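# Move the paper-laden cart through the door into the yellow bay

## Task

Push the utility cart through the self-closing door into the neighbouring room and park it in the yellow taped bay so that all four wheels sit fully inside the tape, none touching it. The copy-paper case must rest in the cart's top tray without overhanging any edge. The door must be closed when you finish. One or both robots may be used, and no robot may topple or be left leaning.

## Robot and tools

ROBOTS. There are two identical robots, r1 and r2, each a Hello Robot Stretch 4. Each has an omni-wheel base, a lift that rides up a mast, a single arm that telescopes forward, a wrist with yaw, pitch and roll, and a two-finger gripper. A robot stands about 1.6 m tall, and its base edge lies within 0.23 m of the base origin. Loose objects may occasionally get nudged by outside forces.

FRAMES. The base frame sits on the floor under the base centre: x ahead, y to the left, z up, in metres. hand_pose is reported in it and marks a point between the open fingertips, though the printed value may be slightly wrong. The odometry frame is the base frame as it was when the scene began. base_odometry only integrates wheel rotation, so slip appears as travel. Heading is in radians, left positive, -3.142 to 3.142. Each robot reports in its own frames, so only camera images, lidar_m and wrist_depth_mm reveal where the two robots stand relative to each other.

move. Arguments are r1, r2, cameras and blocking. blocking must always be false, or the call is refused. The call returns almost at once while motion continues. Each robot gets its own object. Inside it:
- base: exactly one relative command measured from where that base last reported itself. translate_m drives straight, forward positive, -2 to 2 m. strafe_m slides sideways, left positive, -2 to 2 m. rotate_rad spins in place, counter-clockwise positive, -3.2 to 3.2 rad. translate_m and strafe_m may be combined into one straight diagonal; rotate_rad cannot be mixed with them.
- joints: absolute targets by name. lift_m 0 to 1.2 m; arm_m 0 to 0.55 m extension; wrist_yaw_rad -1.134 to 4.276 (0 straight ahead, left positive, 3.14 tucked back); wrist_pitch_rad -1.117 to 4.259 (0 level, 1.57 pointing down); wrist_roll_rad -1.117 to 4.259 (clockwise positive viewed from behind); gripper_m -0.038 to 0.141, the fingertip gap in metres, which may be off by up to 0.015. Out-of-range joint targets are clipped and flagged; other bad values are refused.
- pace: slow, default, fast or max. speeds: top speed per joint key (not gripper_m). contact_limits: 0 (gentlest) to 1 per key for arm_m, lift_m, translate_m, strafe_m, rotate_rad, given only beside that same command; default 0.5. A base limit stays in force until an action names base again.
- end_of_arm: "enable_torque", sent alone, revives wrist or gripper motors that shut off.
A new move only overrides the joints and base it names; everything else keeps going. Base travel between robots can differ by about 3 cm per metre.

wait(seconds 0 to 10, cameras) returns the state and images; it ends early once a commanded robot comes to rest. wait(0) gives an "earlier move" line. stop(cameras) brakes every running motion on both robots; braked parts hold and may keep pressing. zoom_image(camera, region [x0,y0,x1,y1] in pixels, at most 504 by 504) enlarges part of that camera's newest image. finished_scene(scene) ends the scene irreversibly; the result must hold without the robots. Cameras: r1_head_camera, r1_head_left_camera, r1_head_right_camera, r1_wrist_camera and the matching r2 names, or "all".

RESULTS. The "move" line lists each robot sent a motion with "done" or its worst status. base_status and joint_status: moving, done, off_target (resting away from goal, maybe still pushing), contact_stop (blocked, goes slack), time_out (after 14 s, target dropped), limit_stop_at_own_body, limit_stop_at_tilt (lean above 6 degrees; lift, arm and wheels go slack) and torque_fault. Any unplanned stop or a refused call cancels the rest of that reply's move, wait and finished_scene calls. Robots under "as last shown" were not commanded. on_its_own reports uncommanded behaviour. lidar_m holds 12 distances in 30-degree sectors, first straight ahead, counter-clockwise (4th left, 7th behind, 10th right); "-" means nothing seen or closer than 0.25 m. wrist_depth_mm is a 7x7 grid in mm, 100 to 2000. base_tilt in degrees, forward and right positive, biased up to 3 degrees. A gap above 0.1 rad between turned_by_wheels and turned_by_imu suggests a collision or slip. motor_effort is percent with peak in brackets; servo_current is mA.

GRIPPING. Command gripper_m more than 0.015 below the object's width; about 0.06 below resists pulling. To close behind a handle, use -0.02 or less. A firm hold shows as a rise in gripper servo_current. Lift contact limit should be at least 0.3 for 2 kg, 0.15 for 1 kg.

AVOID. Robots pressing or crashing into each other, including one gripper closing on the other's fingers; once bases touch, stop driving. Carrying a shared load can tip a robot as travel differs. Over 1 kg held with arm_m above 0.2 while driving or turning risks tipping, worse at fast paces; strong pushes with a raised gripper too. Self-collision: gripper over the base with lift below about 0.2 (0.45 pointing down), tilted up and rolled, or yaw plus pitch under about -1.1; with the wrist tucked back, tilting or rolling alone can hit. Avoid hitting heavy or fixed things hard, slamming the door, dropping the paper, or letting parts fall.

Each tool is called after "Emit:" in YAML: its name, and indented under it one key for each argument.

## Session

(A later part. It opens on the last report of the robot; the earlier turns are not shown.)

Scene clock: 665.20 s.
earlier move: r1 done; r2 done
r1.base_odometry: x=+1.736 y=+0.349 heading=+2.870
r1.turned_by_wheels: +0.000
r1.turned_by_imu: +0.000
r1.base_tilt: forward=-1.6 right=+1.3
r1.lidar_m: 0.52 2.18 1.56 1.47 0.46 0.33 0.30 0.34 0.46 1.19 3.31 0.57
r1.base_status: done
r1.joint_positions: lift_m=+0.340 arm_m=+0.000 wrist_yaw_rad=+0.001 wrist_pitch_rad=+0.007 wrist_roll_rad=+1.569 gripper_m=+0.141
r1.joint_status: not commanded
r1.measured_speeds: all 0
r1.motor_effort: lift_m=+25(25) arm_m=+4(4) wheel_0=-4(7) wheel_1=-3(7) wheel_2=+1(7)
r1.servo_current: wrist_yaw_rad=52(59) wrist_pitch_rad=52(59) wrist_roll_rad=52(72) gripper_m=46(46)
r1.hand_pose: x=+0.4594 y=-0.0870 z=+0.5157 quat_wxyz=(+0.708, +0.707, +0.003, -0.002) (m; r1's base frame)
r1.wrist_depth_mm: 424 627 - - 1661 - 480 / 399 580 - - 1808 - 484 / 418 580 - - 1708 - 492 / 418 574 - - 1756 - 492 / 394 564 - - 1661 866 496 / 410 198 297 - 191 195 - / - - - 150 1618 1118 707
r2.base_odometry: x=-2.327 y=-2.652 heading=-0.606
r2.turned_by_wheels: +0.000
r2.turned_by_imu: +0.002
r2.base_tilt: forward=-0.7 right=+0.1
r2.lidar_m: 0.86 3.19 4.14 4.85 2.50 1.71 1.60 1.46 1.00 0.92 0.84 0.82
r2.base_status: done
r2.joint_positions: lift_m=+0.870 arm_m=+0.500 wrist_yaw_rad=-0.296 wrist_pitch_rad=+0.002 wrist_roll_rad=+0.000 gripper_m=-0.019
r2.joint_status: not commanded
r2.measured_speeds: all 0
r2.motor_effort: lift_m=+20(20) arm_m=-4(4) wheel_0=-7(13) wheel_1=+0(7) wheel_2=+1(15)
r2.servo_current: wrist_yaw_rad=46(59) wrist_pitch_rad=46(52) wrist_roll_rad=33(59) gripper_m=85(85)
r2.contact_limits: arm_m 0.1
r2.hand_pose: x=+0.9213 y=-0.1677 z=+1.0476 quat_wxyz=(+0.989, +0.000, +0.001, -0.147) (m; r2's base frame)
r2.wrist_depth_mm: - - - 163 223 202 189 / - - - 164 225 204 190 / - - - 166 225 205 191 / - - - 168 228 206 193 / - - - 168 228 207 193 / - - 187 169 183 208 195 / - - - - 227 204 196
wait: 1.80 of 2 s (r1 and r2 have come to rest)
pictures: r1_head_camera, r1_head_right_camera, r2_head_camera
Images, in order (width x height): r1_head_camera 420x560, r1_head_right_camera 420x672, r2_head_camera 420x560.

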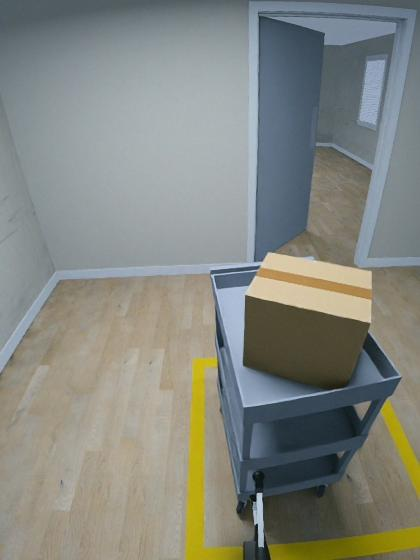

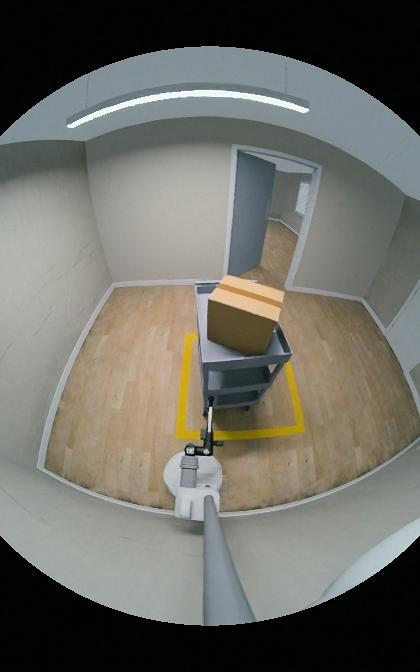

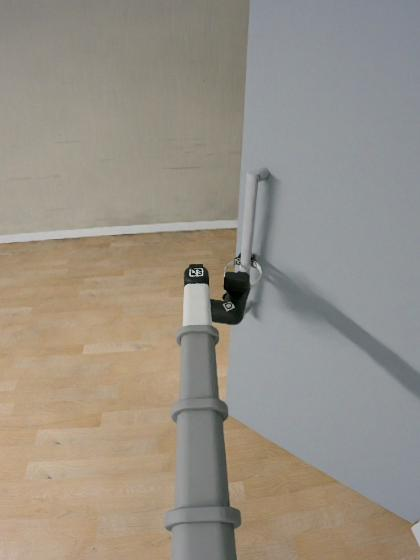

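Emit:
move:
  r2: {"base":{"translate_m":0.12,"strafe_m":-0.12}}
  blocking: false
  cameras: []

Emit:
wait:
  seconds: 2
  cameras: ["r2_head_camera"]

Emit:
move:
  r2: {"joints":{"gripper_m":0.141}}
  blocking: false
  cameras: []

Emit:
wait:
  seconds: 2.5
  cameras: ["r2_head_camera","r1_head_camera"]

Scene clock: 677.83 s.
move: r2 moving
r1: as last shown
r1.turned_by_imu: -0.001
r1.lidar_m: 0.51 2.23 1.54 1.48 0.46 0.33 0.28 0.32 0.44 1.16 3.29 0.55
r1.motor_effort: lift_m=+25(25) arm_m=+3(4) wheel_0=-4(4) wheel_1=-2(3) wheel_2=+1(1)
r1.servo_current: wrist_yaw_rad=39(59) wrist_pitch_rad=52(59) wrist_roll_rad=46(52) gripper_m=39(46)
r1.wrist_depth_mm: 424 627 - - 1661 - 480 / 399 580 - - 1983 - 480 / 421 585 - - 1756 - 492 / 413 574 - - 1808 - 496 / 394 559 - - 1661 866 496 / 413 196 296 - 190 195 - / - - - 149 1661 1078 707
r2.base_odometry: x=-2.321 y=-2.683 heading=-0.606
r2.turned_by_wheels: +0.000
r2.turned_by_imu: +0.002
r2.base_tilt: forward=-0.6 right=+0.1
r2.lidar_m: 0.87 3.18 4.07 4.90 2.48 1.73 1.61 1.42 0.96 0.89 0.83 0.82
r2.base_status: translate_m moving; strafe_m moving
r2.joint_positions: lift_m=+0.870 arm_m=+0.500 wrist_yaw_rad=-0.296 wrist_pitch_rad=+0.002 wrist_roll_rad=+0.000 gripper_m=-0.019
r2.joint_status: not commanded
r2.measured_speeds: translate_m=+0.089 strafe_m=-0.089 rotate_rad=+0.007 lift_m=+0.000 arm_m=+0.000 wrist_yaw_rad=+0.000 wrist_pitch_rad=+0.000 wrist_roll_rad=+0.000
r2.motor_effort: lift_m=+20(20) arm_m=-4(4) wheel_0=+6(8) wheel_1=-6(9) wheel_2=-4(8)
r2.servo_current: wrist_yaw_rad=46(59) wrist_pitch_rad=46(46) wrist_roll_rad=46(52) gripper_m=72(85)
r2.contact_limits: arm_m 0.1
r2.hand_pose: x=+0.9213 y=-0.1677 z=+1.0476 quat_wxyz=(+0.989, +0.000, +0.001, -0.147) (m; r2's base frame)
r2.wrist_depth_mm: - - - 163 220 199 186 / - - - 166 221 200 187 / - - - 165 223 202 188 / - - - 168 224 203 189 / - - - 166 225 204 - / - - 186 171 182 205 190 / - - - - 225 197 191
pictures: none
No camera images: "cameras" was empty.

Scene clock: 679.23 s.
earlier move: r2 done
r1.base_odometry: x=+1.736 y=+0.349 heading=+2.870
r1.turned_by_wheels: +0.000
r1.turned_by_imu: +0.000
r1.base_tilt: forward=-1.6 right=+1.3
r1.lidar_m: 0.52 2.22 1.58 1.48 0.48 0.32 0.32 0.32 0.45 1.19 3.29 0.56
r1.base_status: not commanded
r1.joint_positions: lift_m=+0.340 arm_m=+0.000 wrist_yaw_rad=+0.001 wrist_pitch_rad=+0.007 wrist_roll_rad=+1.569 gripper_m=+0.141
r1.joint_status: not commanded
r1.measured_speeds: all 0
r1.motor_effort: lift_m=+25(25) arm_m=+3(4) wheel_0=-4(5) wheel_1=-2(3) wheel_2=+1(1)
r1.servo_current: wrist_yaw_rad=59(65) wrist_pitch_rad=59(59) wrist_roll_rad=59(72) gripper_m=33(52)
r1.hand_pose: x=+0.4594 y=-0.0870 z=+0.5157 quat_wxyz=(+0.708, +0.707, +0.003, -0.002) (m; r1's base frame)
r1.wrist_depth_mm: 424 627 - - 1708 - 480 / 402 580 - - 1921 - 480 / 424 580 - - 960 - 488 / 418 574 - - 1756 - 492 / 397 564 - - 1661 854 496 / 410 197 298 - 191 195 - / - - - 149 1618 1078 715
r2.base_odometry: x=-2.297 y=-2.819 heading=-0.605
r2.turned_by_wheels: +0.000
r2.turned_by_imu: +0.002
r2.base_tilt: forward=-0.6 right=+0.1
r2.lidar_m: 0.89 3.08 4.03 5.00 2.62 1.81 1.71 1.24 0.85 0.80 0.73 0.74
r2.base_status: done
r2.joint_positions: lift_m=+0.870 arm_m=+0.500 wrist_yaw_rad=-0.287 wrist_pitch_rad=+0.002 wrist_roll_rad=+0.000 gripper_m=-0.019
r2.joint_status: not commanded
r2.measured_speeds: all 0
r2.motor_effort: lift_m=+20(20) arm_m=-4(4) wheel_0=+0(16) wheel_1=-5(9) wheel_2=+9(10)
r2.servo_current: wrist_yaw_rad=59(78) wrist_pitch_rad=33(46) wrist_roll_rad=46(59) gripper_m=78(85)
r2.contact_limits: arm_m 0.1
r2.hand_pose: x=+0.9227 y=-0.1656 z=+1.0476 quat_wxyz=(+0.990, +0.000, +0.001, -0.143) (m; r2's base frame)
r2.wrist_depth_mm: - - - 165 213 186 170 / - - - 165 216 187 170 / - - - 167 217 189 172 / - - - 167 220 191 - / - - - 168 220 191 174 / - - 188 171 181 191 175 / - - - - 223 186 176
wait: 1.40 of 2 s (r2 has come to rest)
pictures: r2_head_camera
Images, in order (width x height): r2_head_camera 420x560.

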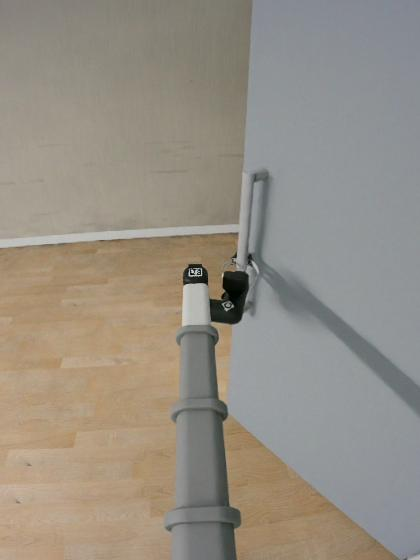

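Scene clock: 679.73 s.
move: r2 moving
r1: as last shown
r1.base_tilt: forward=-1.6 right=+1.2
r1.lidar_m: 0.51 2.22 1.58 1.51 0.47 0.35 0.30 0.33 0.47 1.21 3.29 0.54
r1.motor_effort: lift_m=+25(25) arm_m=+4(4) wheel_0=-4(4) wheel_1=-3(3) wheel_2=+1(1)
r1.servo_current: wrist_yaw_rad=52(59) wrist_pitch_rad=52(59) wrist_roll_rad=33(59) gripper_m=52(52)
r1.wrist_depth_mm: 424 621 - - 1661 - 477 / 402 585 - - 1921 - 484 / 421 574 - - 946 - 488 / 413 569 - - 1808 - 496 / 397 564 - - 1661 878 504 / 410 198 297 - 191 195 - / - - - 149 1661 1060 707
r2.base_odometry: x=-2.297 y=-2.819 heading=-0.605
r2.turned_by_wheels: +0.000
r2.turned_by_imu: +0.000
r2.base_tilt: forward=-0.6 right=+0.1
r2.lidar_m: 0.87 3.12 4.01 4.99 2.67 1.86 1.70 1.29 0.87 0.79 0.73 0.75
r2.base_status: not commanded
r2.joint_positions: lift_m=+0.870 arm_m=+0.500 wrist_yaw_rad=-0.287 wrist_pitch_rad=+0.002 wrist_roll_rad=+0.000 gripper_m=+0.005
r2.joint_status: gripper_m moving
r2.measured_speeds: all 0
r2.motor_effort: lift_m=+20(20) arm_m=-4(4) wheel_0=-1(1) wheel_1=-5(6) wheel_2=+9(9)
r2.servo_current: wrist_yaw_rad=65(78) wrist_pitch_rad=39(46) wrist_roll_rad=46(46) gripper_m=78(78)
r2.contact_limits: arm_m 0.1
r2.hand_pose: x=+0.9227 y=-0.1656 z=+1.0476 quat_wxyz=(+0.990, +0.000, +0.001, -0.143) (m; r2's base frame)
r2.wrist_depth_mm: - - - 172 220 191 175 / - - - 177 222 193 176 / - - - 175 223 194 177 / - - - 176 225 199 178 / - - - 174 226 196 179 / - - 191 178 214 195 180 / - - - - 224 190 180
pictures: none
No camera images: "cameras" was empty.

Scene clock: 681.70 s.
earlier move: r2 done
r1.base_odometry: x=+1.736 y=+0.349 heading=+2.870
r1.turned_by_wheels: +0.000
r1.turned_by_imu: +0.000
r1.base_tilt: forward=-1.6 right=+1.2
r1.lidar_m: 0.52 2.23 1.57 1.48 0.49 0.33 0.30 0.32 0.46 1.18 3.28 0.56
r1.base_status: not commanded
r1.joint_positions: lift_m=+0.340 arm_m=+0.000 wrist_yaw_rad=+0.001 wrist_pitch_rad=+0.007 wrist_roll_rad=+1.569 gripper_m=+0.141
r1.joint_status: not commanded
r1.measured_speeds: all 0
r1.motor_effort: lift_m=+25(25) arm_m=+3(4) wheel_0=-4(5) wheel_1=-2(3) wheel_2=+1(1)
r1.servo_current: wrist_yaw_rad=33(72) wrist_pitch_rad=52(59) wrist_roll_rad=39(72) gripper_m=39(52)
r1.hand_pose: x=+0.4594 y=-0.0870 z=+0.5157 quat_wxyz=(+0.708, +0.707, +0.003, -0.002) (m; r1's base frame)
r1.wrist_depth_mm: 424 627 - - 1618 - 480 / 402 585 - - 1708 - 488 / 418 580 - - 960 - 488 / 418 569 - - 1756 - 496 / 394 564 - - 1661 866 496 / 410 197 297 - 191 195 - / - - - 148 1661 1078 707
r2.base_odometry: x=-2.297 y=-2.819 heading=-0.606
r2.turned_by_wheels: +0.000
r2.turned_by_imu: +0.000
r2.base_tilt: forward=-0.7 right=+0.1
r2.lidar_m: 2.52 3.14 4.02 5.00 2.64 1.84 1.67 1.24 0.87 0.78 0.82 0.97
r2.base_status: not commanded
r2.joint_positions: lift_m=+0.870 arm_m=+0.500 wrist_yaw_rad=-0.297 wrist_pitch_rad=+0.002 wrist_roll_rad=+0.000 gripper_m=+0.141
r2.joint_status: all done
r2.measured_speeds: all 0
r2.motor_effort: lift_m=+20(20) arm_m=-4(4) wheel_0=+2(2) wheel_1=-2(6) wheel_2=-1(9)
r2.servo_current: wrist_yaw_rad=46(85) wrist_pitch_rad=39(46) wrist_roll_rad=39(59) gripper_m=52(117)
r2.contact_limits: arm_m 0.1
r2.hand_pose: x=+0.9211 y=-0.1680 z=+1.0476 quat_wxyz=(+0.989, +0.000, +0.001, -0.148) (m; r2's base frame)
r2.wrist_depth_mm: - - - - - 477 - / - - - - - 477 - / - - - - - 480 - / - - - - - 484 - / - - - - - 480 - / - - - - 187 204 - / - - - - - - -
wait: 1.97 of 2.5 s (r2 has come to rest)
pictures: r1_head_camera, r2_head_camera
Images, in order (width x height): r1_head_camera 420x560, r2_head_camera 420x560.

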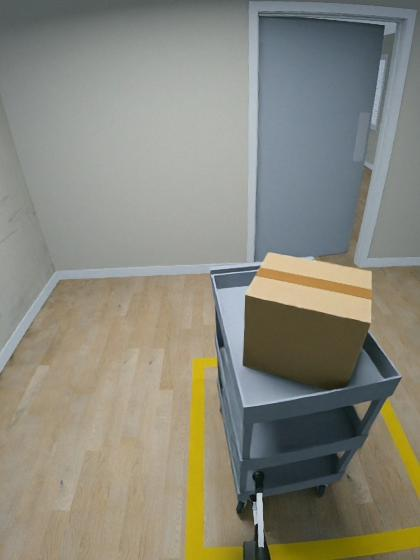

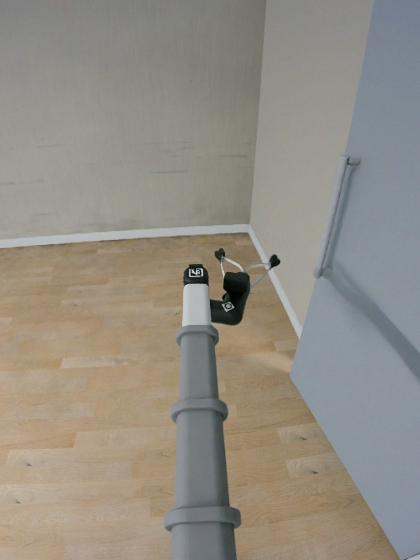

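Door is closing freely.

Emit:
wait:
  seconds: 3
  cameras: ["r1_head_camera"]

Emit:
zoom_image:
  camera: "r1_head_camera"
  region: [190, 0, 420, 300]

Emit:
zoom_image:
  camera: "r1_head_camera"
  region: [180, 320, 420, 560]

Scene clock: 688.90 s.
r1.base_odometry: x=+1.736 y=+0.349 heading=+2.870
r1.turned_by_wheels: +0.000
r1.turned_by_imu: +0.000
r1.base_tilt: forward=-1.6 right=+1.2
r1.lidar_m: 0.51 2.24 1.57 1.48 0.51 0.32 0.31 0.34 0.46 1.18 3.25 0.55
r1.base_status: not commanded
r1.joint_positions: lift_m=+0.340 arm_m=+0.000 wrist_yaw_rad=+0.001 wrist_pitch_rad=+0.007 wrist_roll_rad=+1.569 gripper_m=+0.141
r1.joint_status: not commanded
r1.measured_speeds: all 0
r1.motor_effort: lift_m=+25(25) arm_m=+4(4) wheel_0=-4(5) wheel_1=-2(3) wheel_2=+1(1)
r1.servo_current: wrist_yaw_rad=52(72) wrist_pitch_rad=59(59) wrist_roll_rad=52(72) gripper_m=46(52)
r1.hand_pose: x=+0.4594 y=-0.0870 z=+0.5157 quat_wxyz=(+0.708, +0.707, +0.003, -0.002) (m; r1's base frame)
r1.wrist_depth_mm: 424 634 - - 1618 - 480 / 402 580 - - 1756 - 488 / 421 580 - - 976 - 492 / 415 574 - - 1756 - 496 / 394 559 - - 1618 854 496 / 413 198 297 - 191 194 - / - - - 149 1661 1060 707
r2.base_odometry: x=-2.297 y=-2.819 heading=-0.606
r2.turned_by_wheels: +0.000
r2.turned_by_imu: +0.001
r2.base_tilt: forward=-0.7 right=+0.1
r2.lidar_m: 2.50 3.07 4.00 5.01 2.67 1.84 1.70 1.28 0.89 0.80 0.81 1.08
r2.base_status: not commanded
r2.joint_positions: lift_m=+0.870 arm_m=+0.500 wrist_yaw_rad=-0.297 wrist_pitch_rad=+0.002 wrist_roll_rad=+0.000 gripper_m=+0.141
r2.joint_status: all done
r2.measured_speeds: all 0
r2.motor_effort: lift_m=+20(20) arm_m=-4(4) wheel_0=+2(2) wheel_1=-2(6) wheel_2=-1(9)
r2.servo_current: wrist_yaw_rad=39(85) wrist_pitch_rad=39(46) wrist_roll_rad=52(59) gripper_m=46(117)
r2.contact_limits: arm_m 0.1
r2.hand_pose: x=+0.9211 y=-0.1680 z=+1.0476 quat_wxyz=(+0.989, +0.000, +0.001, -0.148) (m; r2's base frame)
r2.wrist_depth_mm: - - - - - - - / - - - - - - 661 / - - - - - - 661 / - - - - - - 668 / - - - - - - 668 / - - - - 187 184 569 / - - - - - - -
wait: 3.00 s; at rest from the start
pictures: r1_head_camera
Images, in order (width x height): r1_head_camera 420x560.

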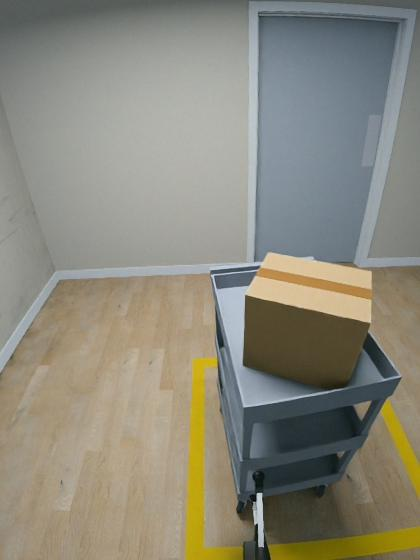

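Scaled by 1.680 from the camera's 420x560 image, which has a finer 600x800 frame.

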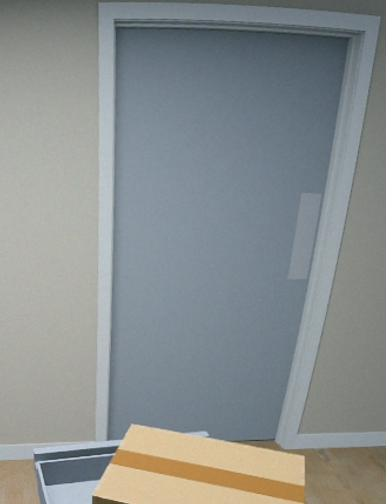

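Scaled by 2.100 from the camera's 420x560 image, which has a finer 600x800 frame.

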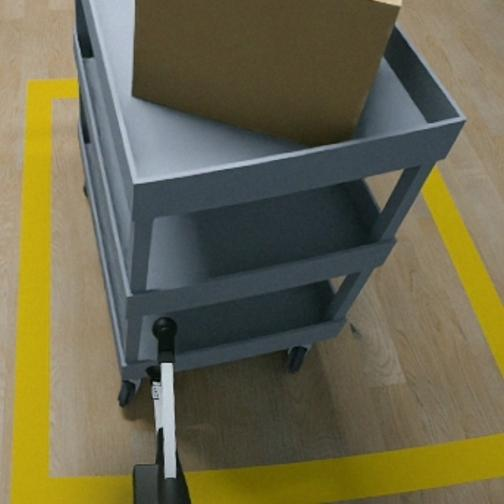

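Emit:
finished_scene:
  scene: 1

The scene is finished: the task was done.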